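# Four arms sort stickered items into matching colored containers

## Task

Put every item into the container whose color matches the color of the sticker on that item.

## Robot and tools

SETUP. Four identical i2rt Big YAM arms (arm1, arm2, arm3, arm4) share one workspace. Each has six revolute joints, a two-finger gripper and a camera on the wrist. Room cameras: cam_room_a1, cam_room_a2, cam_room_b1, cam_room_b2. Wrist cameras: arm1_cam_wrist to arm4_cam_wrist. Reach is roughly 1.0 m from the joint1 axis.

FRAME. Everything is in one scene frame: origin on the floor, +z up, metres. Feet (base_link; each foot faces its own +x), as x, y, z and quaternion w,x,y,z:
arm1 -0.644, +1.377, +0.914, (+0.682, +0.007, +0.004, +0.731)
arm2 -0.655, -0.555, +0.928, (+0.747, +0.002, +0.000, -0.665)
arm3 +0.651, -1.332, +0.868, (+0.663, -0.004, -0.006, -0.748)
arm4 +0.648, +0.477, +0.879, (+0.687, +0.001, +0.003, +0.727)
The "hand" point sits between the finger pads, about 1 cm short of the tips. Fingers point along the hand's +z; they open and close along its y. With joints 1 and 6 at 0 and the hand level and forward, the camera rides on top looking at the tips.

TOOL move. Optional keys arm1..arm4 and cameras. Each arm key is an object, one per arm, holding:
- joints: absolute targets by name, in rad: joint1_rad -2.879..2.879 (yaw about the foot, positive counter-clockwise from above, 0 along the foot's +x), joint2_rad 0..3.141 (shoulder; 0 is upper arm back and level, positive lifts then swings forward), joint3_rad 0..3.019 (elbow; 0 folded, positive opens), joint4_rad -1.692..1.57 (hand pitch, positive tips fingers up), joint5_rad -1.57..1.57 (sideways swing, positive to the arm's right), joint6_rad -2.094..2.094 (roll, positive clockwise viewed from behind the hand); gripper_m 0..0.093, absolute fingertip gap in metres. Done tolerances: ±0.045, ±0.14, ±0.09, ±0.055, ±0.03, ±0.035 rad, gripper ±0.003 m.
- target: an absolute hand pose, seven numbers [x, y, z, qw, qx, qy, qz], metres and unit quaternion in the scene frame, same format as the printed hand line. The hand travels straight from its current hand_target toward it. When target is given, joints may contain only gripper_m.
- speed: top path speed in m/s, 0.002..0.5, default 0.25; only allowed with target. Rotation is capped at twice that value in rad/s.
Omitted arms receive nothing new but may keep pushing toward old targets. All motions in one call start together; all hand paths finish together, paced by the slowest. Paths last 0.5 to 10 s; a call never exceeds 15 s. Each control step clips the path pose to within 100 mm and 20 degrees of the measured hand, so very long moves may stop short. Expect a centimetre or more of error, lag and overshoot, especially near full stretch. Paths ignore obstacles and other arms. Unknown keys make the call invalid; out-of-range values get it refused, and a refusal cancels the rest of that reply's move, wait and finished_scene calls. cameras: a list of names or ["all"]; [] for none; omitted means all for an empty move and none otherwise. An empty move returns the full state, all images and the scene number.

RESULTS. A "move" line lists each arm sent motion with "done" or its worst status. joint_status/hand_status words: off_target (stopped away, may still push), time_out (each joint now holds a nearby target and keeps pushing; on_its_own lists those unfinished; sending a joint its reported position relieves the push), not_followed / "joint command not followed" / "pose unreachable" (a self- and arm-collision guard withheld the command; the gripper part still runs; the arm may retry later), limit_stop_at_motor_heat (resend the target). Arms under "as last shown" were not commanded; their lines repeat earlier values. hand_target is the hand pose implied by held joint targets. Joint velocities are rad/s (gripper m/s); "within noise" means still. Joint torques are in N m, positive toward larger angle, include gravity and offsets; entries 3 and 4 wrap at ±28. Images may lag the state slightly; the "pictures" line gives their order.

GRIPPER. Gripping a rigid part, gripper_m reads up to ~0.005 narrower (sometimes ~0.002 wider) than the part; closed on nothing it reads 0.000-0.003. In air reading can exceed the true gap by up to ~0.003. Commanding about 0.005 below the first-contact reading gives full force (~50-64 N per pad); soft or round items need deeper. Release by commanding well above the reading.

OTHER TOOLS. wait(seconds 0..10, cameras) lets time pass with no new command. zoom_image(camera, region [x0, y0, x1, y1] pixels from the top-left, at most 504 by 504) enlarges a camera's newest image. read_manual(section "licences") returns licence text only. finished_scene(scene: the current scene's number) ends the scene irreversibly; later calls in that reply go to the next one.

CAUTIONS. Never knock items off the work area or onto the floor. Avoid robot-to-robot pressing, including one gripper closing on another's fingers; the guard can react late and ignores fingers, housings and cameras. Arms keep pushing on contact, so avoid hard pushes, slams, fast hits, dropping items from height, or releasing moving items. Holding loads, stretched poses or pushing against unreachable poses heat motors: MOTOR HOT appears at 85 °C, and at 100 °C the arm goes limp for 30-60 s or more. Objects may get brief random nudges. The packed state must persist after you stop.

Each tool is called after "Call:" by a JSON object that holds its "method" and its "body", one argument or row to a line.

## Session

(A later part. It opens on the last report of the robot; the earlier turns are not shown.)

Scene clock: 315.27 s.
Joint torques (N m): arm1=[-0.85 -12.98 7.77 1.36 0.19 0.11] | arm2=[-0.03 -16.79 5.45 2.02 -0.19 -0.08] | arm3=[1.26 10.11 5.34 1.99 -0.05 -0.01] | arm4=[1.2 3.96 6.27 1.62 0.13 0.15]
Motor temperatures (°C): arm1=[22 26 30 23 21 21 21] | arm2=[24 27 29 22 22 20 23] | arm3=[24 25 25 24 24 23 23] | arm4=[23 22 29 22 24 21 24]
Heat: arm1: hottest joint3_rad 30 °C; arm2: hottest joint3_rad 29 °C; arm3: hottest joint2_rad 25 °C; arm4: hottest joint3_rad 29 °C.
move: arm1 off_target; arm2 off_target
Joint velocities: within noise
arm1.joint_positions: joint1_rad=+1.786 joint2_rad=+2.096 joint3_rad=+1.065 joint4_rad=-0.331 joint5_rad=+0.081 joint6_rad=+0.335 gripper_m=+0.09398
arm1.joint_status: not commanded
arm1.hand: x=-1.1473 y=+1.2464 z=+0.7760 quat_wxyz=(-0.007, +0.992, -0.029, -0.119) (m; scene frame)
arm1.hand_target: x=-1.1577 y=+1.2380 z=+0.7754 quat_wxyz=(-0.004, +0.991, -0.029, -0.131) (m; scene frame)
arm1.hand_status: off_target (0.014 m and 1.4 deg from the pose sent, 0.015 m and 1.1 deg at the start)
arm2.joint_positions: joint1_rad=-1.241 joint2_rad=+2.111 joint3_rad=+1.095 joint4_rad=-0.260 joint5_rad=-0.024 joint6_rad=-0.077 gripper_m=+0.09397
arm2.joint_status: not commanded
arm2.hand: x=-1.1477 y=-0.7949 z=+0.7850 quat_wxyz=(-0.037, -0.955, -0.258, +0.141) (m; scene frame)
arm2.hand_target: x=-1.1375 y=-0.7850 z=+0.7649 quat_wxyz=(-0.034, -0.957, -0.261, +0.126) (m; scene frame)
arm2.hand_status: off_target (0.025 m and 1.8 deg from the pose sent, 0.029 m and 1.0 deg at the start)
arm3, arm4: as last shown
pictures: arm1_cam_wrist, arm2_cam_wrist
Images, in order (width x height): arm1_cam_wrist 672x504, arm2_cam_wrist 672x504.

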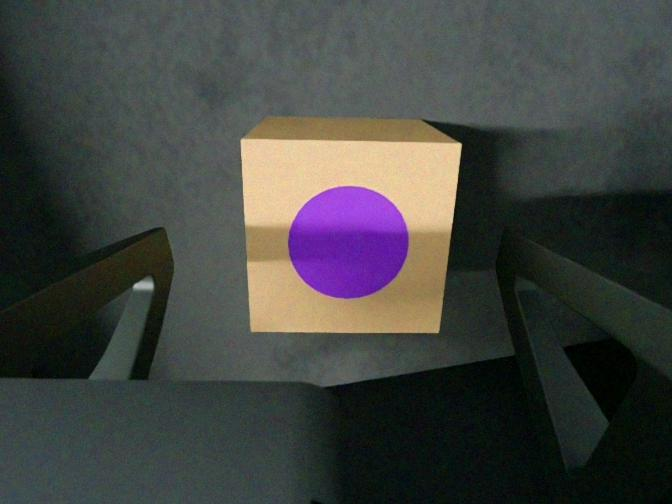

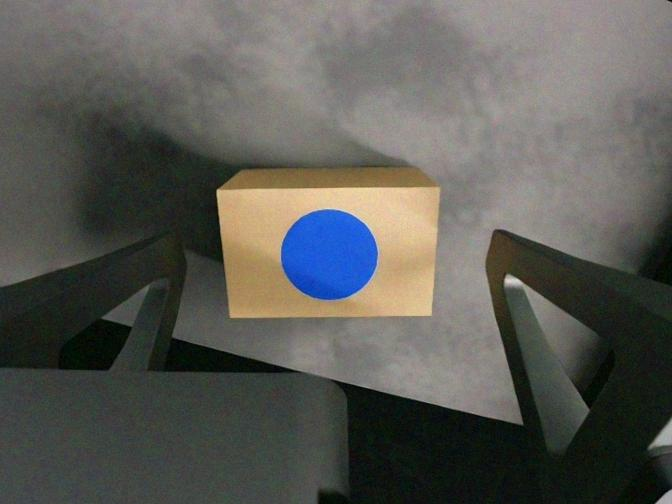

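Call:
{"method": "move", "body": {
  "cameras": ["cam_room_b1", "cam_room_b2", "arm4_cam_wrist"]
}}

Call:
{"method": "zoom_image", "body": {
  "camera": "cam_room_b1",
  "region": [230, 300, 350, 390]
}}

Call:
{"method": "zoom_image", "body": {
  "camera": "cam_room_b2",
  "region": [530, 200, 640, 290]
}}

Call:
{"method": "zoom_image", "body": {
  "camera": "cam_room_b2",
  "region": [310, 270, 420, 360]
}}

Scene clock: 331.93 s.
Joint torques (N m): arm1=[-0.67 -13.45 7.76 1.4 0.18 0.12] | arm2=[0.03 -16.73 5.42 1.99 -0.2 -0.07] | arm3=[1.32 10.11 5.34 1.96 -0.05 -0.01] | arm4=[1.14 3.84 6.39 1.74 0.14 0.14]
Motor temperatures (°C): arm1=[22 26 31 23 21 21 21] | arm2=[24 27 28 22 22 20 23] | arm3=[24 25 25 24 24 23 23] | arm4=[23 22 29 22 24 21 24]
Heat: arm1: hottest joint3_rad 31 °C; arm2: hottest joint3_rad 28 °C; arm3: hottest joint2_rad 25 °C; arm4: hottest joint3_rad 29 °C.
Joint velocities: within noise
arm1.joint_positions: joint1_rad=+1.786 joint2_rad=+2.096 joint3_rad=+1.065 joint4_rad=-0.331 joint5_rad=+0.081 joint6_rad=+0.335 gripper_m=+0.09398
arm1.joint_status: not commanded
arm1.hand: x=-1.1473 y=+1.2464 z=+0.7760 quat_wxyz=(-0.007, +0.992, -0.029, -0.119) (m; scene frame)
arm1.hand_target: x=-1.1577 y=+1.2380 z=+0.7754 quat_wxyz=(-0.004, +0.991, -0.029, -0.131) (m; scene frame)
arm1.hand_status: off_target (0.014 m and 1.4 deg from the pose sent, 0.015 m and 1.1 deg at the start)
arm2.joint_positions: joint1_rad=-1.241 joint2_rad=+2.111 joint3_rad=+1.095 joint4_rad=-0.260 joint5_rad=-0.024 joint6_rad=-0.077 gripper_m=+0.09397
arm2.joint_status: not commanded
arm2.hand: x=-1.1477 y=-0.7949 z=+0.7850 quat_wxyz=(-0.037, -0.955, -0.258, +0.141) (m; scene frame)
arm2.hand_target: x=-1.1375 y=-0.7850 z=+0.7649 quat_wxyz=(-0.034, -0.957, -0.261, +0.126) (m; scene frame)
arm2.hand_status: off_target (0.025 m and 1.8 deg from the pose sent, 0.029 m and 1.0 deg at the start)
arm3.joint_positions: joint1_rad=+0.075 joint2_rad=+0.276 joint3_rad=+1.523 joint4_rad=-1.599 joint5_rad=-0.185 joint6_rad=-0.597 gripper_m=+0.09396
arm3.joint_status: not commanded
arm3.hand: x=+0.6806 y=-1.3526 z=+1.4445 quat_wxyz=(-0.326, -0.350, -0.735, +0.481) (m; scene frame)
arm3.hand_target: x=+0.6807 y=-1.3504 z=+1.4501 quat_wxyz=(-0.328, -0.347, -0.731, +0.487) (m; scene frame)
arm3.hand_status: not commanded
arm4.joint_positions: joint1_rad=+2.095 joint2_rad=+0.552 joint3_rad=+1.499 joint4_rad=-0.807 joint5_rad=-0.001 joint6_rad=-0.012 gripper_m=+0.09400
arm4.joint_status: not commanded
arm4.hand: x=+0.4808 y=+0.3682 z=+1.6118 quat_wxyz=(+0.213, +0.625, +0.191, -0.726) (m; scene frame)
arm4.hand_target: x=+0.4825 y=+0.3684 z=+1.6142 quat_wxyz=(+0.220, +0.623, +0.188, -0.727) (m; scene frame)
arm4.hand_status: not commanded
pictures: arm4_cam_wrist, cam_room_b1, cam_room_b2
Images, in order (width x height): arm4_cam_wrist 672x504, cam_room_b1 672x504, cam_room_b2 672x504.

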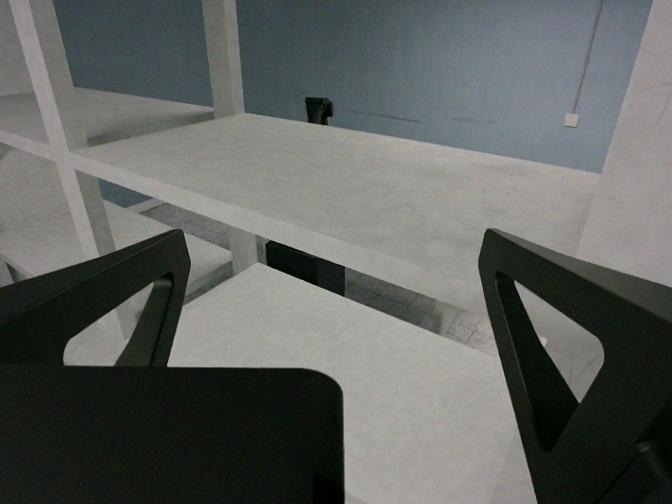

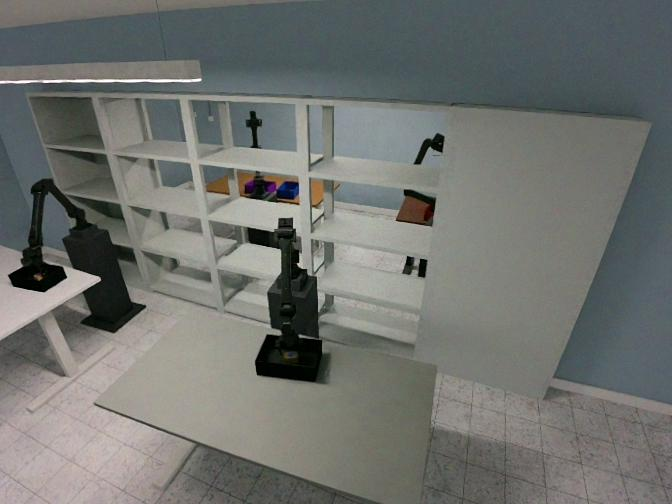

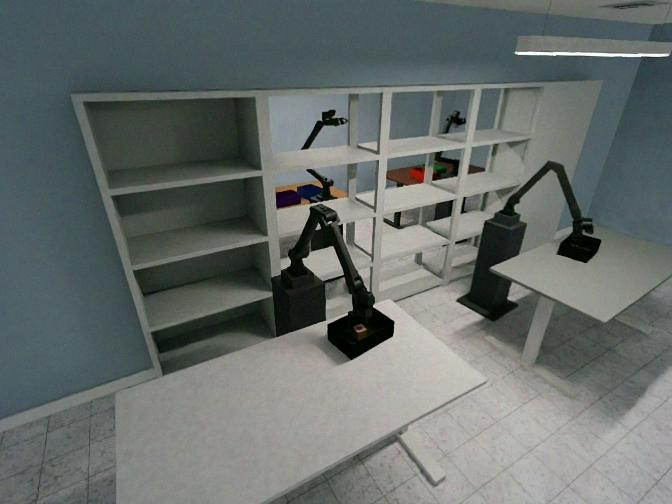

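Scaled by 4.200.

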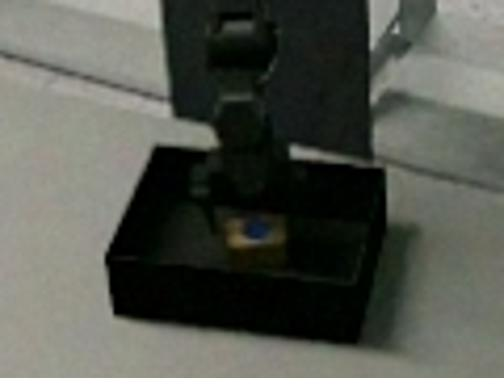

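Scaled by 4.582.

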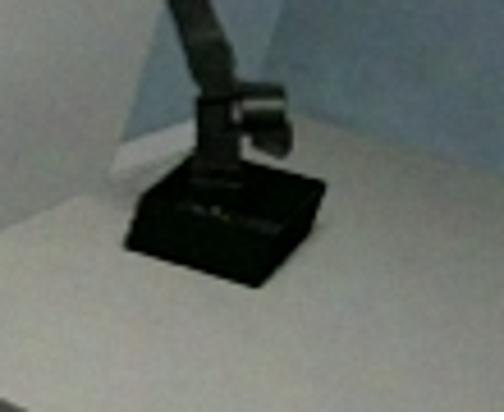

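Scaled by 4.582.

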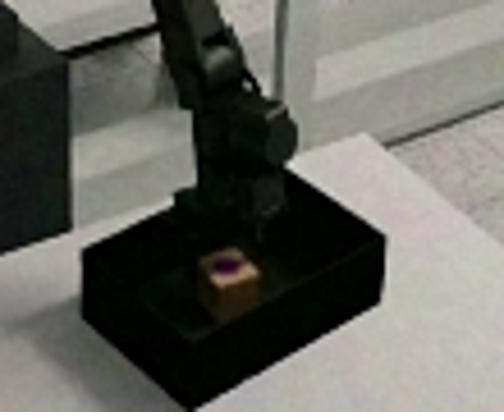

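Call:
{"method": "move", "body": {
  "arm1": {"joints": {"gripper_m": 0.03}},
  "arm2": {"joints": {"gripper_m": 0.045}},
  "cameras": ["arm1_cam_wrist", "arm2_cam_wrist"]
}}

Scene clock: 354.43 s.
Joint torques (N m): arm1=[-1.44 -13.16 7.77 1.32 0.13 0.11] | arm2=[-0.03 -16.67 5.41 2.02 -0.18 -0.06] | arm3=[1.26 9.99 5.33 1.95 -0.05 0] | arm4=[0.97 4.25 6.35 1.73 0.1 0.17]
Motor temperatures (°C): arm1=[22 26 31 23 21 21 21] | arm2=[24 27 28 22 22 20 23] | arm3=[24 25 25 24 24 23 23] | arm4=[23 22 29 22 24 21 24]
Heat: arm1: hottest joint3_rad 31 °C; arm2: hottest joint3_rad 28 °C; arm3: hottest joint2_rad 25 °C; arm4: hottest joint3_rad 29 °C.
move: arm1 off_target; arm2 done
Joint velocities: within noise
arm1.joint_positions: joint1_rad=+1.786 joint2_rad=+2.096 joint3_rad=+1.065 joint4_rad=-0.330 joint5_rad=+0.081 joint6_rad=+0.335 gripper_m=+0.05161
arm1.joint_status: gripper_m off_target (ended at +0.05165, target +0.03000)
arm1.hand: x=-1.1475 y=+1.2465 z=+0.7760 quat_wxyz=(-0.008, +0.992, -0.030, -0.120) (m; scene frame)
arm1.hand_target: x=-1.1577 y=+1.2380 z=+0.7754 quat_wxyz=(-0.004, +0.991, -0.029, -0.131) (m; scene frame)
arm1.hand_status: not commanded
arm2.joint_positions: joint1_rad=-1.241 joint2_rad=+2.111 joint3_rad=+1.095 joint4_rad=-0.260 joint5_rad=-0.024 joint6_rad=-0.077 gripper_m=+0.04511
arm2.joint_status: all done
arm2.hand: x=-1.1477 y=-0.7949 z=+0.7850 quat_wxyz=(-0.037, -0.955, -0.258, +0.141) (m; scene frame)
arm2.hand_target: x=-1.1375 y=-0.7850 z=+0.7649 quat_wxyz=(-0.035, -0.957, -0.261, +0.126) (m; scene frame)
arm2.hand_status: not commanded
arm3, arm4: as last shown
pictures: arm1_cam_wrist, arm2_cam_wrist
Images, in order (width x height): arm1_cam_wrist 672x504, arm2_cam_wrist 672x504.

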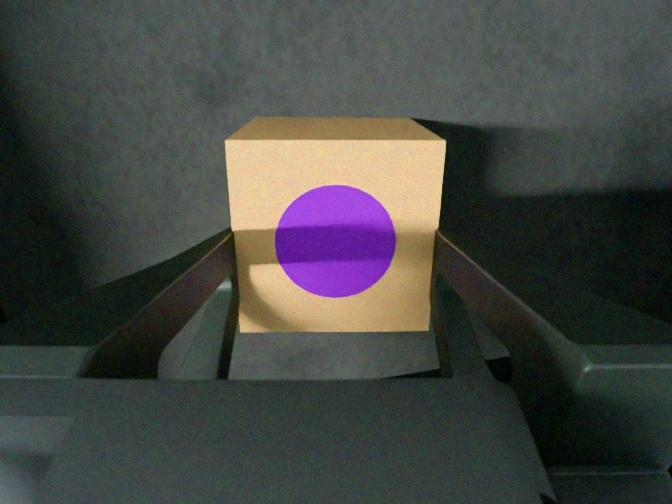

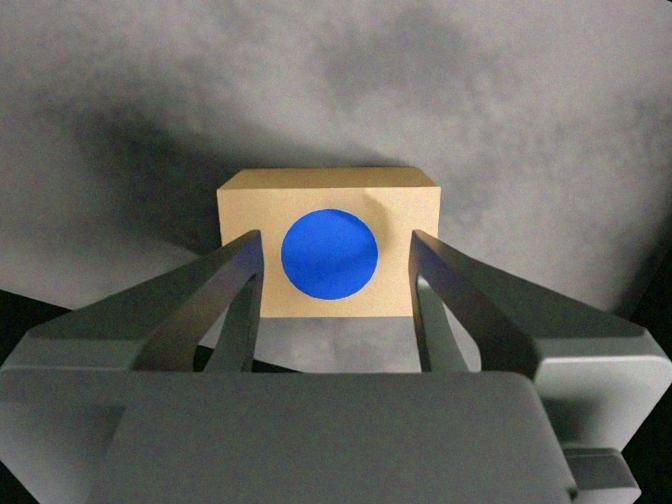

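Call:
{"method": "move", "body": {
  "arm1": {"target": [-1.10, 1.26, 0.98, -0.0038, 0.9910, -0.0286, -0.1305], "speed": 0.2},
  "arm2": {"target": [-1.140, -0.791, 0.82, 0.0115, 0.9638, 0.2627, -0.0421], "speed": 0.1, "joints": {"gripper_m": 0.093}},
  "cameras": ["arm1_cam_wrist", "arm2_cam_wrist"]
}}

Scene clock: 386.70 s.
Joint torques (N m): arm1=[-2.49 -10.87 10.24 0.5 0.02 0.02] | arm2=[1.03 -20.95 10.1 0.32 0.12 0.04] | arm3=[1.32 10.11 5.35 1.96 -0.04 -0.01] | arm4=[1.03 4.19 6.38 1.74 0.13 0.14]
Motor temperatures (°C): arm1=[21 27 31 23 21 21 22] | arm2=[24 27 28 22 22 20 23] | arm3=[24 25 25 24 24 23 23] | arm4=[23 22 29 22 24 21 24]
Heat: arm1: hottest joint3_rad 31 °C; arm2: hottest joint3_rad 28 °C; arm3: hottest joint2_rad 25 °C; arm4: hottest joint3_rad 29 °C.
move: arm1 done; arm2 off_target
Joint velocities: within noise
arm1.joint_positions: joint1_rad=+1.786 joint2_rad=+1.591 joint3_rad=+0.994 joint4_rad=-0.750 joint5_rad=+0.081 joint6_rad=+0.335 gripper_m=+0.05197
arm1.joint_status: not commanded
arm1.hand: x=-1.0961 y=+1.2600 z=+0.9725 quat_wxyz=(-0.005, +0.992, -0.030, -0.126) (m; scene frame)
arm1.hand_target: x=-1.0999 y=+1.2600 z=+0.9799 quat_wxyz=(-0.004, +0.991, -0.029, -0.131) (m; scene frame)
arm1.hand_status: done (0.008 m and 0.6 deg from the pose sent, 0.210 m and 1.3 deg at the start)
arm2.joint_positions: joint1_rad=-1.241 joint2_rad=+2.087 joint3_rad=+1.190 joint4_rad=-0.616 joint5_rad=-0.013 joint6_rad=-0.077 gripper_m=+0.09289
arm2.joint_status: all done
arm2.hand: x=-1.1235 y=-0.7812 z=+0.8066 quat_wxyz=(-0.010, -0.965, -0.259, +0.026) (m; scene frame)
arm2.hand_target: x=-1.1394 y=-0.7907 z=+0.8203 quat_wxyz=(-0.011, -0.964, -0.263, +0.042) (m; scene frame)
arm2.hand_status: off_target (0.023 m and 1.9 deg from the pose sent, 0.036 m and 11.8 deg at the start)
arm3, arm4: as last shown
pictures: arm1_cam_wrist, arm2_cam_wrist
Images, in order (width x height): arm1_cam_wrist 672x504, arm2_cam_wrist 672x504.

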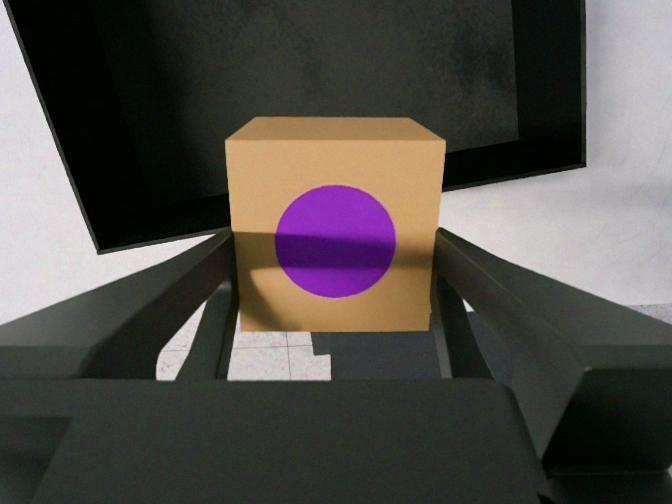

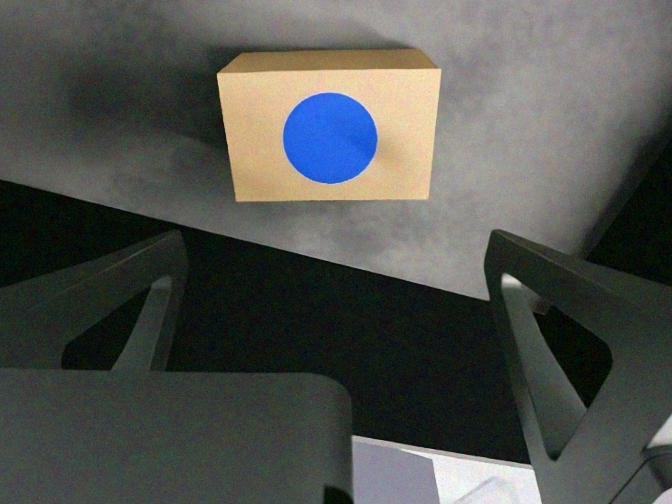

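Call:
{"method": "move", "body": {
  "arm1": {"joints": {"joint1_rad": -2.25, "joint2_rad": 1.056, "joint3_rad": 0.824, "joint4_rad": -1.077, "joint5_rad": 0, "joint6_rad": 0}},
  "arm2": {"joints": {"joint1_rad": -1.231, "joint2_rad": 2.235, "joint3_rad": 1.262, "joint4_rad": -0.511, "joint5_rad": -0.013, "joint6_rad": -0.077}},
  "arm4": {"joints": {"joint1_rad": 0.9}},
  "cameras": ["all"]
}}

Scene clock: 409.40 s.
Joint torques (N m): arm1=[-1.85 -3.9 12 0.34 -0.03 0] | arm2=[1.32 -20.01 7.71 1.24 -0.07 0.07] | arm3=[1.38 9.99 5.31 1.95 -0.05 0] | arm4=[0.67 3.6 6.32 1.63 0.07 0.14]
Motor temperatures (°C): arm1=[21 26 31 23 21 21 22] | arm2=[24 28 30 22 22 20 23] | arm3=[24 25 25 24 24 23 23] | arm4=[23 22 29 22 24 21 24]
Heat: arm1: hottest joint3_rad 31 °C; arm2: hottest joint3_rad 30 °C; arm3: hottest joint2_rad 25 °C; arm4: hottest joint3_rad 29 °C.
move: arm1 done; arm2 done; arm4 done
Joint velocities: within noise
arm1.joint_positions: joint1_rad=-2.246 joint2_rad=+1.059 joint3_rad=+0.807 joint4_rad=-1.067 joint5_rad=+0.002 joint6_rad=+0.007 gripper_m=+0.05200
arm1.joint_status: all done
arm1.hand: x=-0.3728 y=+1.1897 z=+1.0678 quat_wxyz=(-0.112, -0.299, -0.947, +0.039) (m; scene frame)
arm1.hand_target: x=-0.3707 y=+1.1871 z=+1.0755 quat_wxyz=(-0.117, -0.298, -0.947, +0.040) (m; scene frame)
arm1.hand_status: not commanded
arm2.joint_positions: joint1_rad=-1.240 joint2_rad=+2.222 joint3_rad=+1.248 joint4_rad=-0.519 joint5_rad=-0.013 joint6_rad=-0.077 gripper_m=+0.09289
arm2.joint_status: all done
arm2.hand: x=-1.1399 y=-0.7898 z=+0.7539 quat_wxyz=(-0.012, -0.965, -0.260, +0.036) (m; scene frame)
arm2.hand_target: x=-1.1432 y=-0.7969 z=+0.7505 quat_wxyz=(-0.013, -0.964, -0.264, +0.040) (m; scene frame)
arm2.hand_status: not commanded
arm3: as last shown
arm4.joint_positions: joint1_rad=+0.905 joint2_rad=+0.552 joint3_rad=+1.499 joint4_rad=-0.807 joint5_rad=+0.000 joint6_rad=-0.012 gripper_m=+0.09402
arm4.joint_status: all done
arm4.hand: x=+0.4845 y=+0.5968 z=+1.6110 quat_wxyz=(-0.229, +0.626, -0.195, -0.720) (m; scene frame)
arm4.hand_target: x=+0.4863 y=+0.5968 z=+1.6134 quat_wxyz=(-0.227, +0.621, -0.199, -0.724) (m; scene frame)
arm4.hand_status: not commanded
pictures: arm1_cam_wrist, arm2_cam_wrist, arm3_cam_wrist, arm4_cam_wrist, cam_room_a1, cam_room_a2, cam_room_b1, cam_room_b2
Images, in order (width x height): arm1_cam_wrist 672x504, arm2_cam_wrist 672x504, arm3_cam_wrist 672x504, arm4_cam_wrist 672x504, cam_room_a1 672x504, cam_room_a2 672x504, cam_room_b1 672x504, cam_room_b2 672x504.

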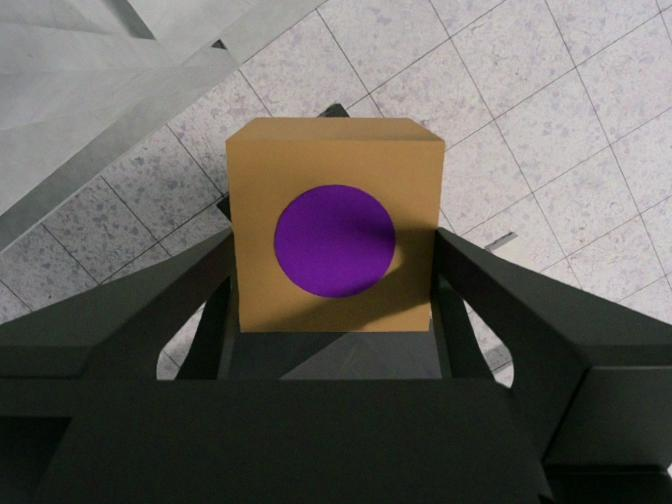

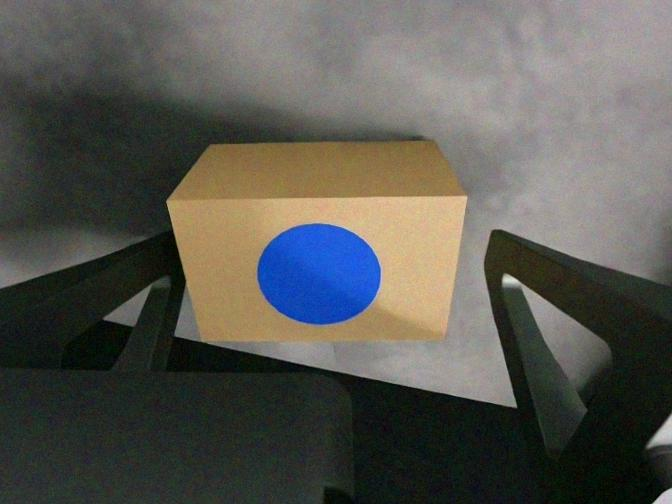

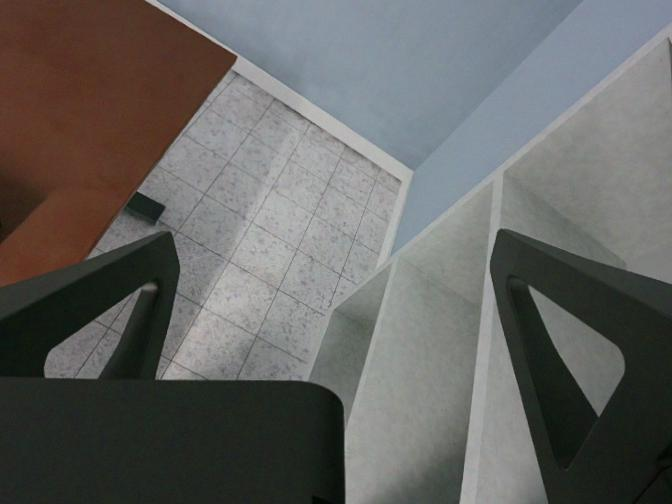

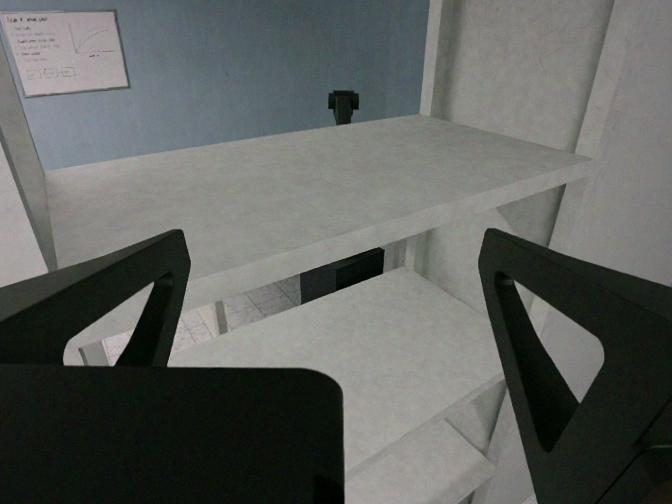

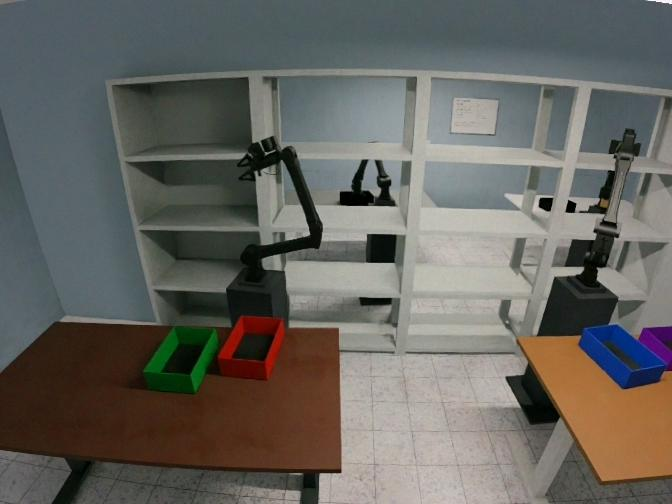

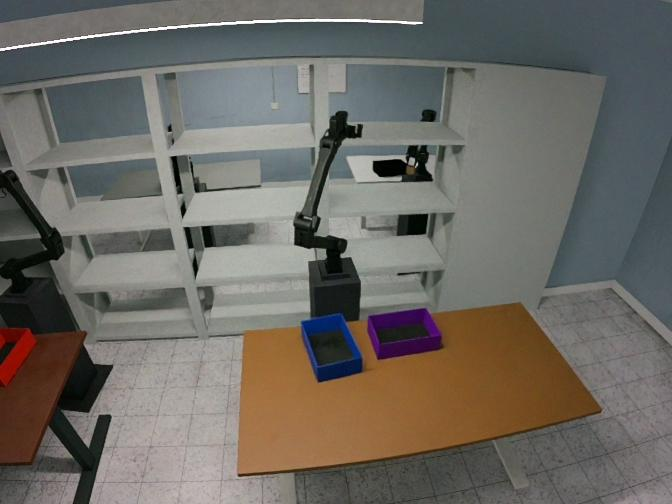

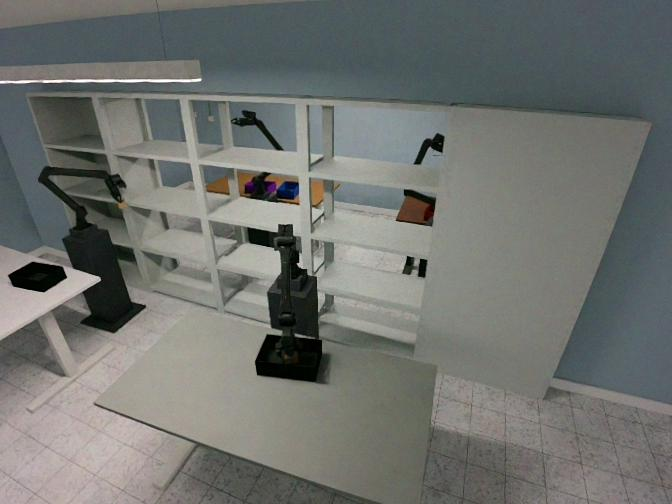

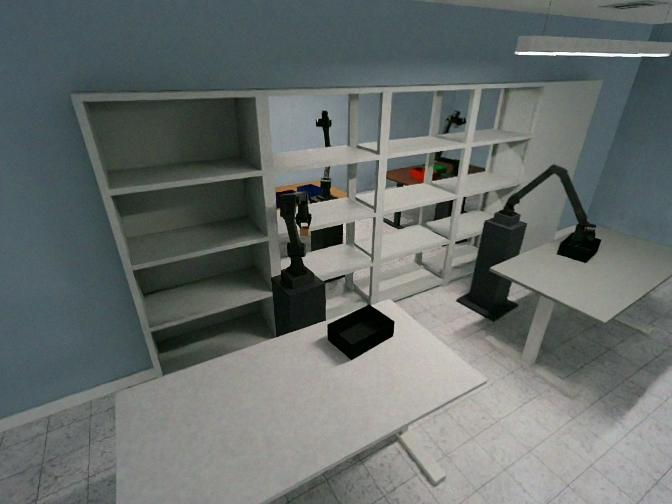

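Call:
{"method": "move", "body": {
  "arm2": {"joints": {"gripper_m": 0.045}},
  "arm4": {"joints": {"joint1_rad": 0.9, "joint2_rad": 0.264, "joint3_rad": 0.41, "joint4_rad": -0.147}},
  "cameras": ["arm2_cam_wrist", "arm4_cam_wrist"]
}}

Scene clock: 431.93 s.
Joint torques (N m): arm1=[-2.43 -4.42 12.11 0.38 -0.06 -0.01] | arm2=[1.44 -20.01 7.66 1.21 -0.1 0.08] | arm3=[1.26 10.11 5.33 1.95 -0.05 -0.01] | arm4=[0.73 0.67 9.84 2.07 0.11 0.15]
Motor temperatures (°C): arm1=[21 26 33 23 21 21 22] | arm2=[24 27 29 22 22 20 23] | arm3=[24 25 25 24 24 23 23] | arm4=[23 22 29 22 24 21 24]
Heat: arm1: hottest joint3_rad 33 °C; arm2: hottest joint3_rad 29 °C; arm3: hottest joint2_rad 25 °C; arm4: hottest joint3_rad 29 °C.
move: arm2 off_target; arm4 done
Joint velocities: within noise
arm1, arm3: as last shown
arm2.joint_positions: joint1_rad=-1.240 joint2_rad=+2.222 joint3_rad=+1.248 joint4_rad=-0.519 joint5_rad=-0.012 joint6_rad=-0.077 gripper_m=+0.06926
arm2.joint_status: gripper_m off_target (ended at +0.06928, target +0.04500)
arm2.hand: x=-1.1400 y=-0.7897 z=+0.7539 quat_wxyz=(-0.012, -0.965, -0.260, +0.036) (m; scene frame)
arm2.hand_target: x=-1.1432 y=-0.7969 z=+0.7505 quat_wxyz=(-0.013, -0.964, -0.264, +0.040) (m; scene frame)
arm2.hand_status: not commanded
arm4.joint_positions: joint1_rad=+0.905 joint2_rad=+0.277 joint3_rad=+0.408 joint4_rad=-0.166 joint5_rad=+0.000 joint6_rad=-0.012 gripper_m=+0.09402
arm4.joint_status: all done
arm4.hand: x=+0.4014 y=+0.6521 z=+1.2205 quat_wxyz=(-0.211, +0.686, -0.213, -0.663) (m; scene frame)
arm4.hand_target: x=+0.4047 y=+0.6518 z=+1.2300 quat_wxyz=(-0.212, +0.673, -0.216, -0.675) (m; scene frame)
arm4.hand_status: not commanded
pictures: arm2_cam_wrist, arm4_cam_wrist
Images, in order (width x height): arm2_cam_wrist 672x504, arm4_cam_wrist 672x504.

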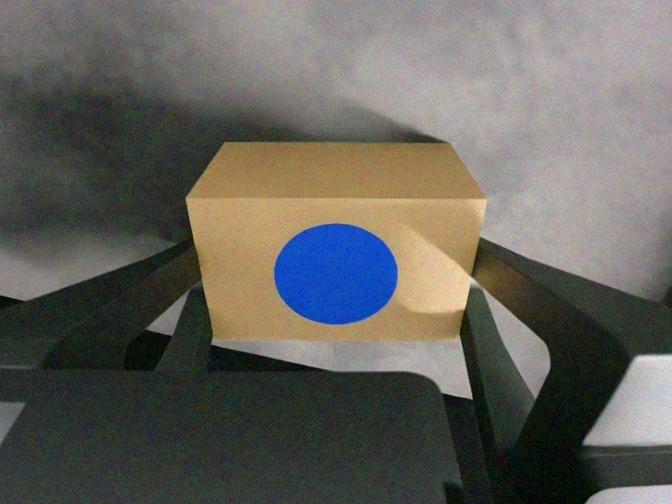

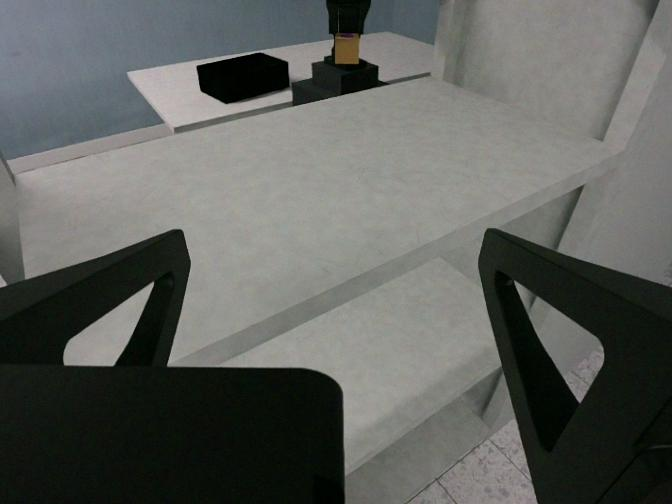

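Call:
{"method": "move", "body": {
  "arm1": {"target": [-0.152, 1.034, 1.11, 0.1245, 0.2973, 0.9458, -0.0391], "speed": 0.2},
  "arm2": {"target": [-1.09, -0.765, 0.99, 0.0229, 0.9611, 0.2620, -0.0841], "speed": 0.2},
  "cameras": ["arm1_cam_wrist", "arm2_cam_wrist", "arm4_cam_wrist", "cam_room_a2", "cam_room_b2"]
}}

Scene clock: 469.03 s.
Joint torques (N m): arm1=[-2.37 -14.15 16.17 0.38 -0.05 -0.05] | arm2=[0.5 -16.03 9.06 0.69 -0.19 -0.03] | arm3=[1.26 10.05 5.35 1.96 -0.05 -0.01] | arm4=[0.5 0.91 9.81 2.09 0.1 0.16]
Motor temperatures (°C): arm1=[21 25 34 23 21 21 23] | arm2=[24 27 29 22 22 20 24] | arm3=[24 25 25 24 24 23 23] | arm4=[23 22 30 22 24 21 24]
Heat: arm1: hottest joint3_rad 34 °C; arm2: hottest joint3_rad 29 °C; arm3: hottest joint2_rad 25 °C; arm4: hottest joint3_rad 30 °C.
move: arm1 off_target; arm2 done
Joint velocities: within noise
arm1.joint_positions: joint1_rad=-2.246 joint2_rad=+1.726 joint3_rad=+1.536 joint4_rad=-1.151 joint5_rad=-0.006 joint6_rad=+0.006 gripper_m=+0.05200
arm1.joint_status: not commanded
arm1.hand: x=-0.1650 y=+1.0472 z=+1.0862 quat_wxyz=(-0.102, -0.299, -0.948, +0.032) (m; scene frame)
arm1.hand_target: x=-0.1531 y=+1.0348 z=+1.1103 quat_wxyz=(-0.125, -0.297, -0.946, +0.039) (m; scene frame)
arm1.hand_status: off_target (0.030 m and 2.7 deg from the pose sent, 0.273 m and 1.5 deg at the start)
arm2.joint_positions: joint1_rad=-1.240 joint2_rad=+1.626 joint3_rad=+1.098 joint4_rad=-0.840 joint5_rad=-0.014 joint6_rad=-0.077 gripper_m=+0.06926
arm2.joint_status: not commanded
arm2.hand: x=-1.0964 y=-0.7698 z=+0.9963 quat_wxyz=(-0.024, -0.961, -0.259, +0.097) (m; scene frame)
arm2.hand_target: x=-1.0900 y=-0.7651 z=+0.9901 quat_wxyz=(-0.023, -0.961, -0.262, +0.084) (m; scene frame)
arm2.hand_status: done (0.010 m and 1.5 deg from the pose sent, 0.243 m and 5.7 deg at the start)
arm3, arm4: as last shown
pictures: arm1_cam_wrist, arm2_cam_wrist, arm4_cam_wrist, cam_room_a2, cam_room_b2
Images, in order (width x height): arm1_cam_wrist 672x504, arm2_cam_wrist 672x504, arm4_cam_wrist 672x504, cam_room_a2 672x504, cam_room_b2 672x504.

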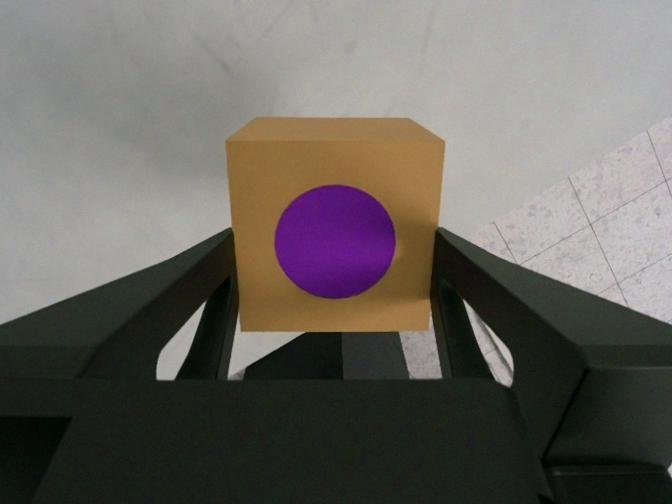

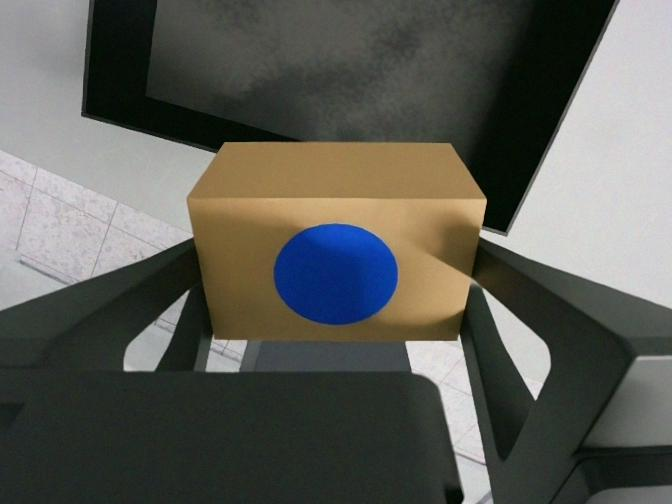

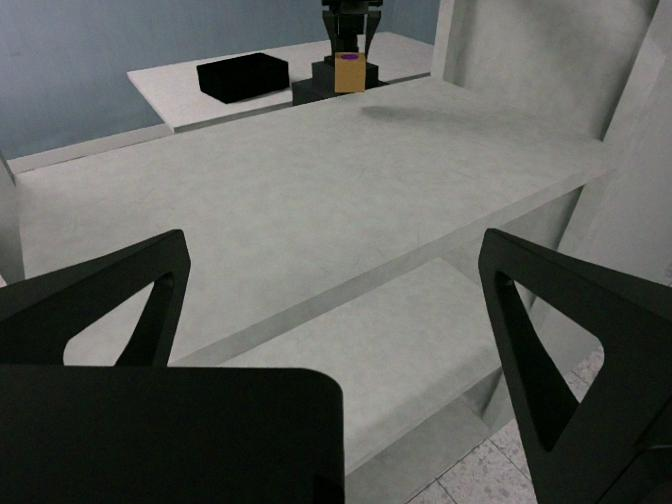

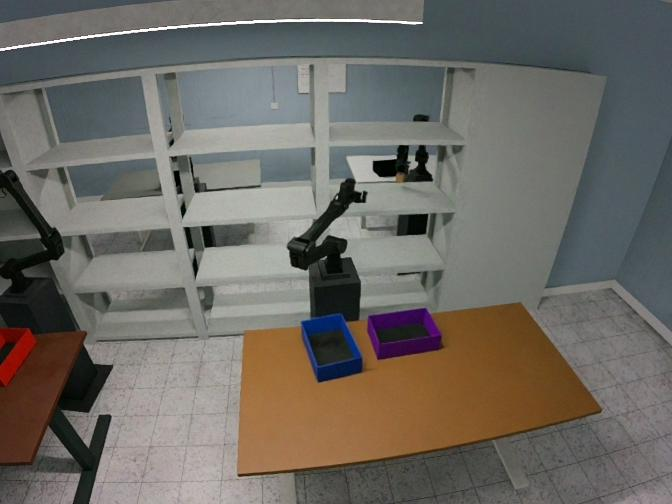

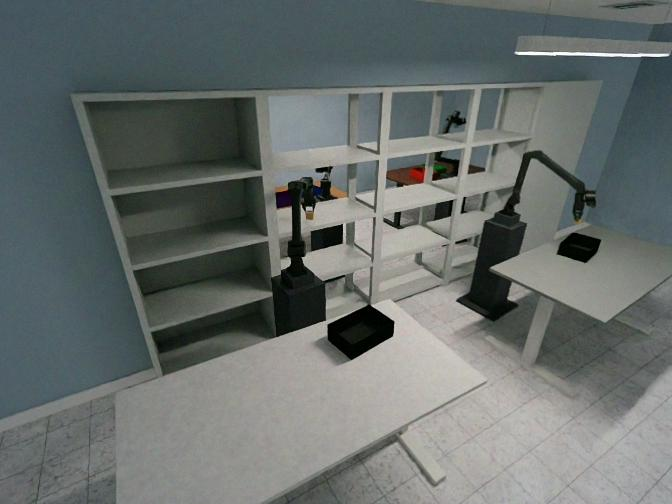

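Call:
{"method": "move", "body": {
  "arm1": {"target": [-0.030, 0.948, 1.108, 0.1245, 0.2973, 0.9458, -0.0391], "speed": 0.15},
  "arm2": {"joints": {"joint1_rad": 2.125, "joint2_rad": 1.04, "joint3_rad": 0.877, "joint4_rad": -1.145, "joint5_rad": 0, "joint6_rad": 0}},
  "cameras": ["arm1_cam_wrist", "arm2_cam_wrist", "arm4_cam_wrist"]
}}

Scene clock: 490.60 s.
Joint torques (N m): arm1=[-2.43 -20.25 17.13 0.18 -0.08 -0.07] | arm2=[0.85 -7.24 11.23 0.8 0.13 0.19] | arm3=[1.38 10.23 5.33 1.98 -0.05 -0.01] | arm4=[0.5 0.56 9.94 2.17 0.08 0.16]
Motor temperatures (°C): arm1=[21 26 38 23 21 21 23] | arm2=[24 27 29 22 22 20 24] | arm3=[24 25 25 24 24 23 23] | arm4=[23 22 31 22 24 21 24]
Heat: arm1: hottest joint3_rad 38 °C; arm2: hottest joint3_rad 29 °C; arm3: hottest joint2_rad 25 °C; arm4: hottest joint3_rad 31 °C.
move: arm1 off_target; arm2 done
Joint velocities: within noise
arm1.joint_positions: joint1_rad=-2.246 joint2_rad=+2.183 joint3_rad=+2.238 joint4_rad=-1.397 joint5_rad=-0.006 joint6_rad=+0.006 gripper_m=+0.05200
arm1.joint_status: not commanded
arm1.hand: x=-0.0389 y=+0.9597 z=+1.0841 quat_wxyz=(-0.102, -0.299, -0.948, +0.032) (m; scene frame)
arm1.hand_target: x=-0.0313 y=+0.9490 z=+1.1082 quat_wxyz=(-0.125, -0.297, -0.946, +0.040) (m; scene frame)
arm1.hand_status: off_target (0.028 m and 2.8 deg from the pose sent, 0.169 m and 2.7 deg at the start)
arm2.joint_positions: joint1_rad=+2.123 joint2_rad=+1.039 joint3_rad=+0.879 joint4_rad=-1.133 joint5_rad=-0.003 joint6_rad=-0.012 gripper_m=+0.06929
arm2.joint_status: all done
arm2.hand: x=-0.3941 y=-0.3489 z=+1.1215 quat_wxyz=(-0.132, +0.331, -0.933, -0.048) (m; scene frame)
arm2.hand_target: x=-0.3968 y=-0.3510 z=+1.1192 quat_wxyz=(-0.125, +0.326, -0.936, -0.044) (m; scene frame)
arm2.hand_status: not commanded
arm3, arm4: as last shown
pictures: arm1_cam_wrist, arm2_cam_wrist, arm4_cam_wrist
Images, in order (width x height): arm1_cam_wrist 672x504, arm2_cam_wrist 672x504, arm4_cam_wrist 672x504.

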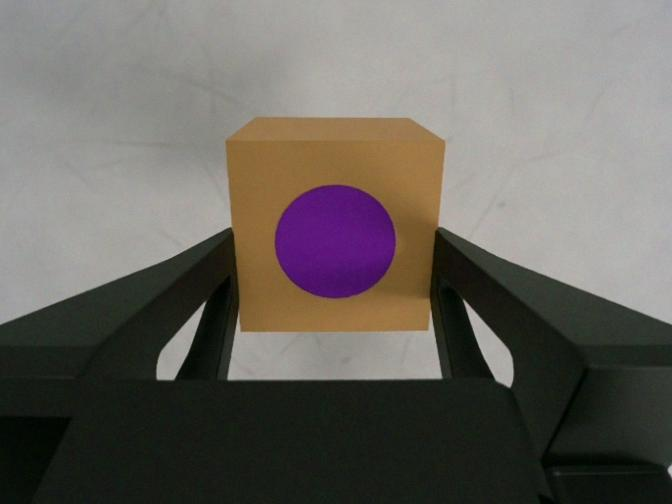

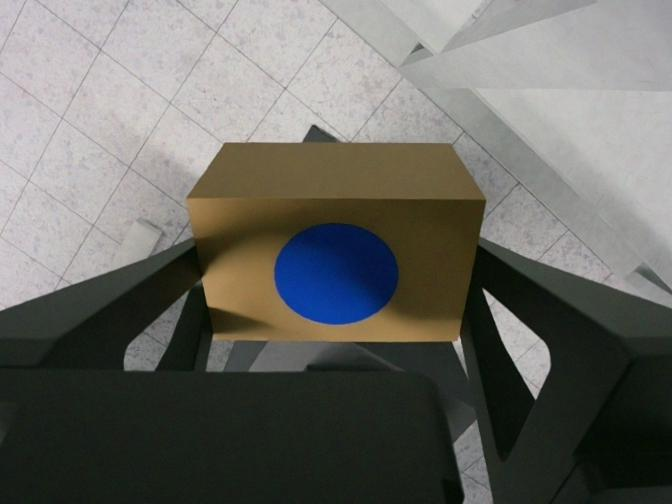

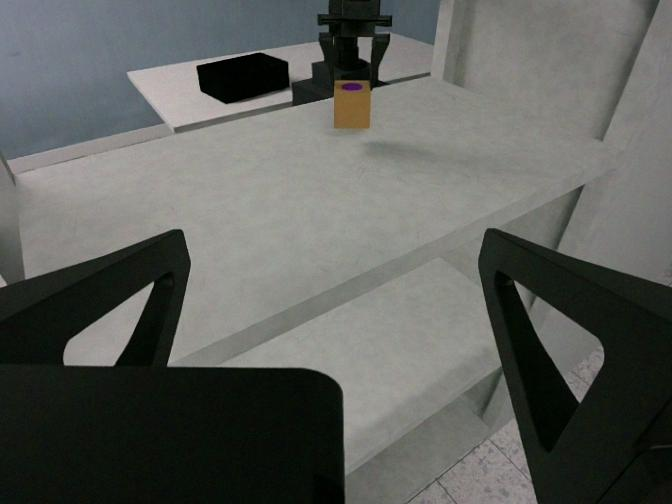

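Call:
{"method": "move", "body": {
  "arm1": {"target": [-0.030, 0.950, 1.066, 0.1245, 0.2973, 0.9458, -0.0391], "speed": 0.06},
  "arm2": {"target": [-0.18, -0.175, 1.155, 0.125, 0.326, 0.936, 0.044], "speed": 0.15},
  "cameras": ["arm2_cam_wrist", "arm4_cam_wrist"]
}}

Scene clock: 501.63 s.
Joint torques (N m): arm1=[-2.55 -20.6 11.23 1.39 0 -0.04] | arm2=[1.55 -17.26 16.62 0.57 0.42 0.18] | arm3=[1.32 10.11 5.31 1.98 -0.05 -0.01] | arm4=[0.56 0.5 9.95 2.25 0.1 0.17]
Motor temperatures (°C): arm1=[21 26 38 23 21 21 23] | arm2=[24 27 30 22 22 20 24] | arm3=[24 25 25 24 24 23 23] | arm4=[23 22 31 22 24 21 24]
Heat: arm1: hottest joint3_rad 38 °C; arm2: hottest joint3_rad 30 °C; arm3: hottest joint2_rad 25 °C; arm4: hottest joint3_rad 31 °C.
move: arm1 done; arm2 off_target
Joint velocities: within noise
arm1.joint_positions: joint1_rad=-2.246 joint2_rad=+2.183 joint3_rad=+2.185 joint4_rad=-1.315 joint5_rad=-0.006 joint6_rad=+0.006 gripper_m=+0.05200
arm1.joint_status: not commanded
arm1.hand: x=-0.0328 y=+0.9552 z=+1.0656 quat_wxyz=(-0.116, -0.298, -0.947, +0.036) (m; scene frame)
arm1.hand_target: x=-0.0300 y=+0.9501 z=+1.0662 quat_wxyz=(-0.124, -0.297, -0.946, +0.039) (m; scene frame)
arm1.hand_status: done (0.006 m and 1.0 deg from the pose sent, 0.022 m and 2.8 deg at the start)
arm2.joint_positions: joint1_rad=+2.170 joint2_rad=+1.779 joint3_rad=+1.700 joint4_rad=-1.314 joint5_rad=+0.172 joint6_rad=+1.364 gripper_m=+0.06929
arm2.joint_status: not commanded
arm2.hand: x=-0.1902 y=-0.1908 z=+1.1452 quat_wxyz=(-0.119, -0.323, -0.938, -0.035) (m; scene frame)
arm2.hand_target: x=-0.1809 y=-0.1755 z=+1.1547 quat_wxyz=(-0.125, -0.326, -0.936, -0.045) (m; scene frame)
arm2.hand_status: off_target (0.021 m and 1.4 deg from the pose sent, 0.278 m and 76.7 deg at the start)
arm3, arm4: as last shown
pictures: arm2_cam_wrist, arm4_cam_wrist
Images, in order (width x height): arm2_cam_wrist 672x504, arm4_cam_wrist 672x504.

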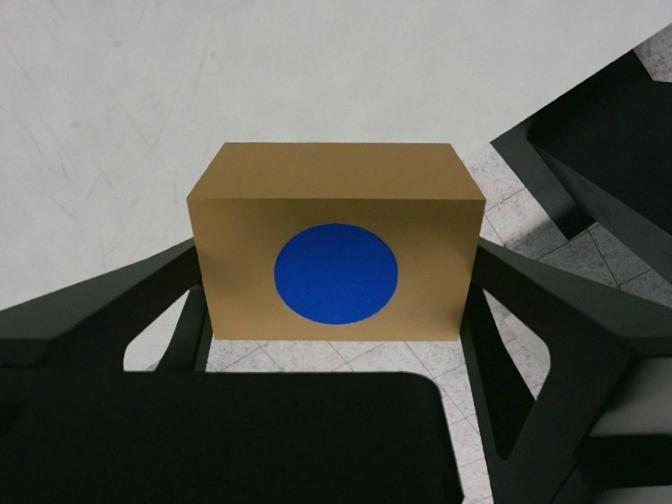

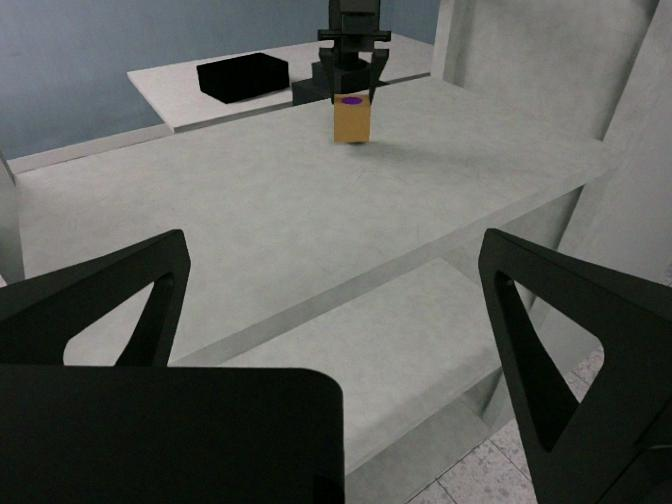

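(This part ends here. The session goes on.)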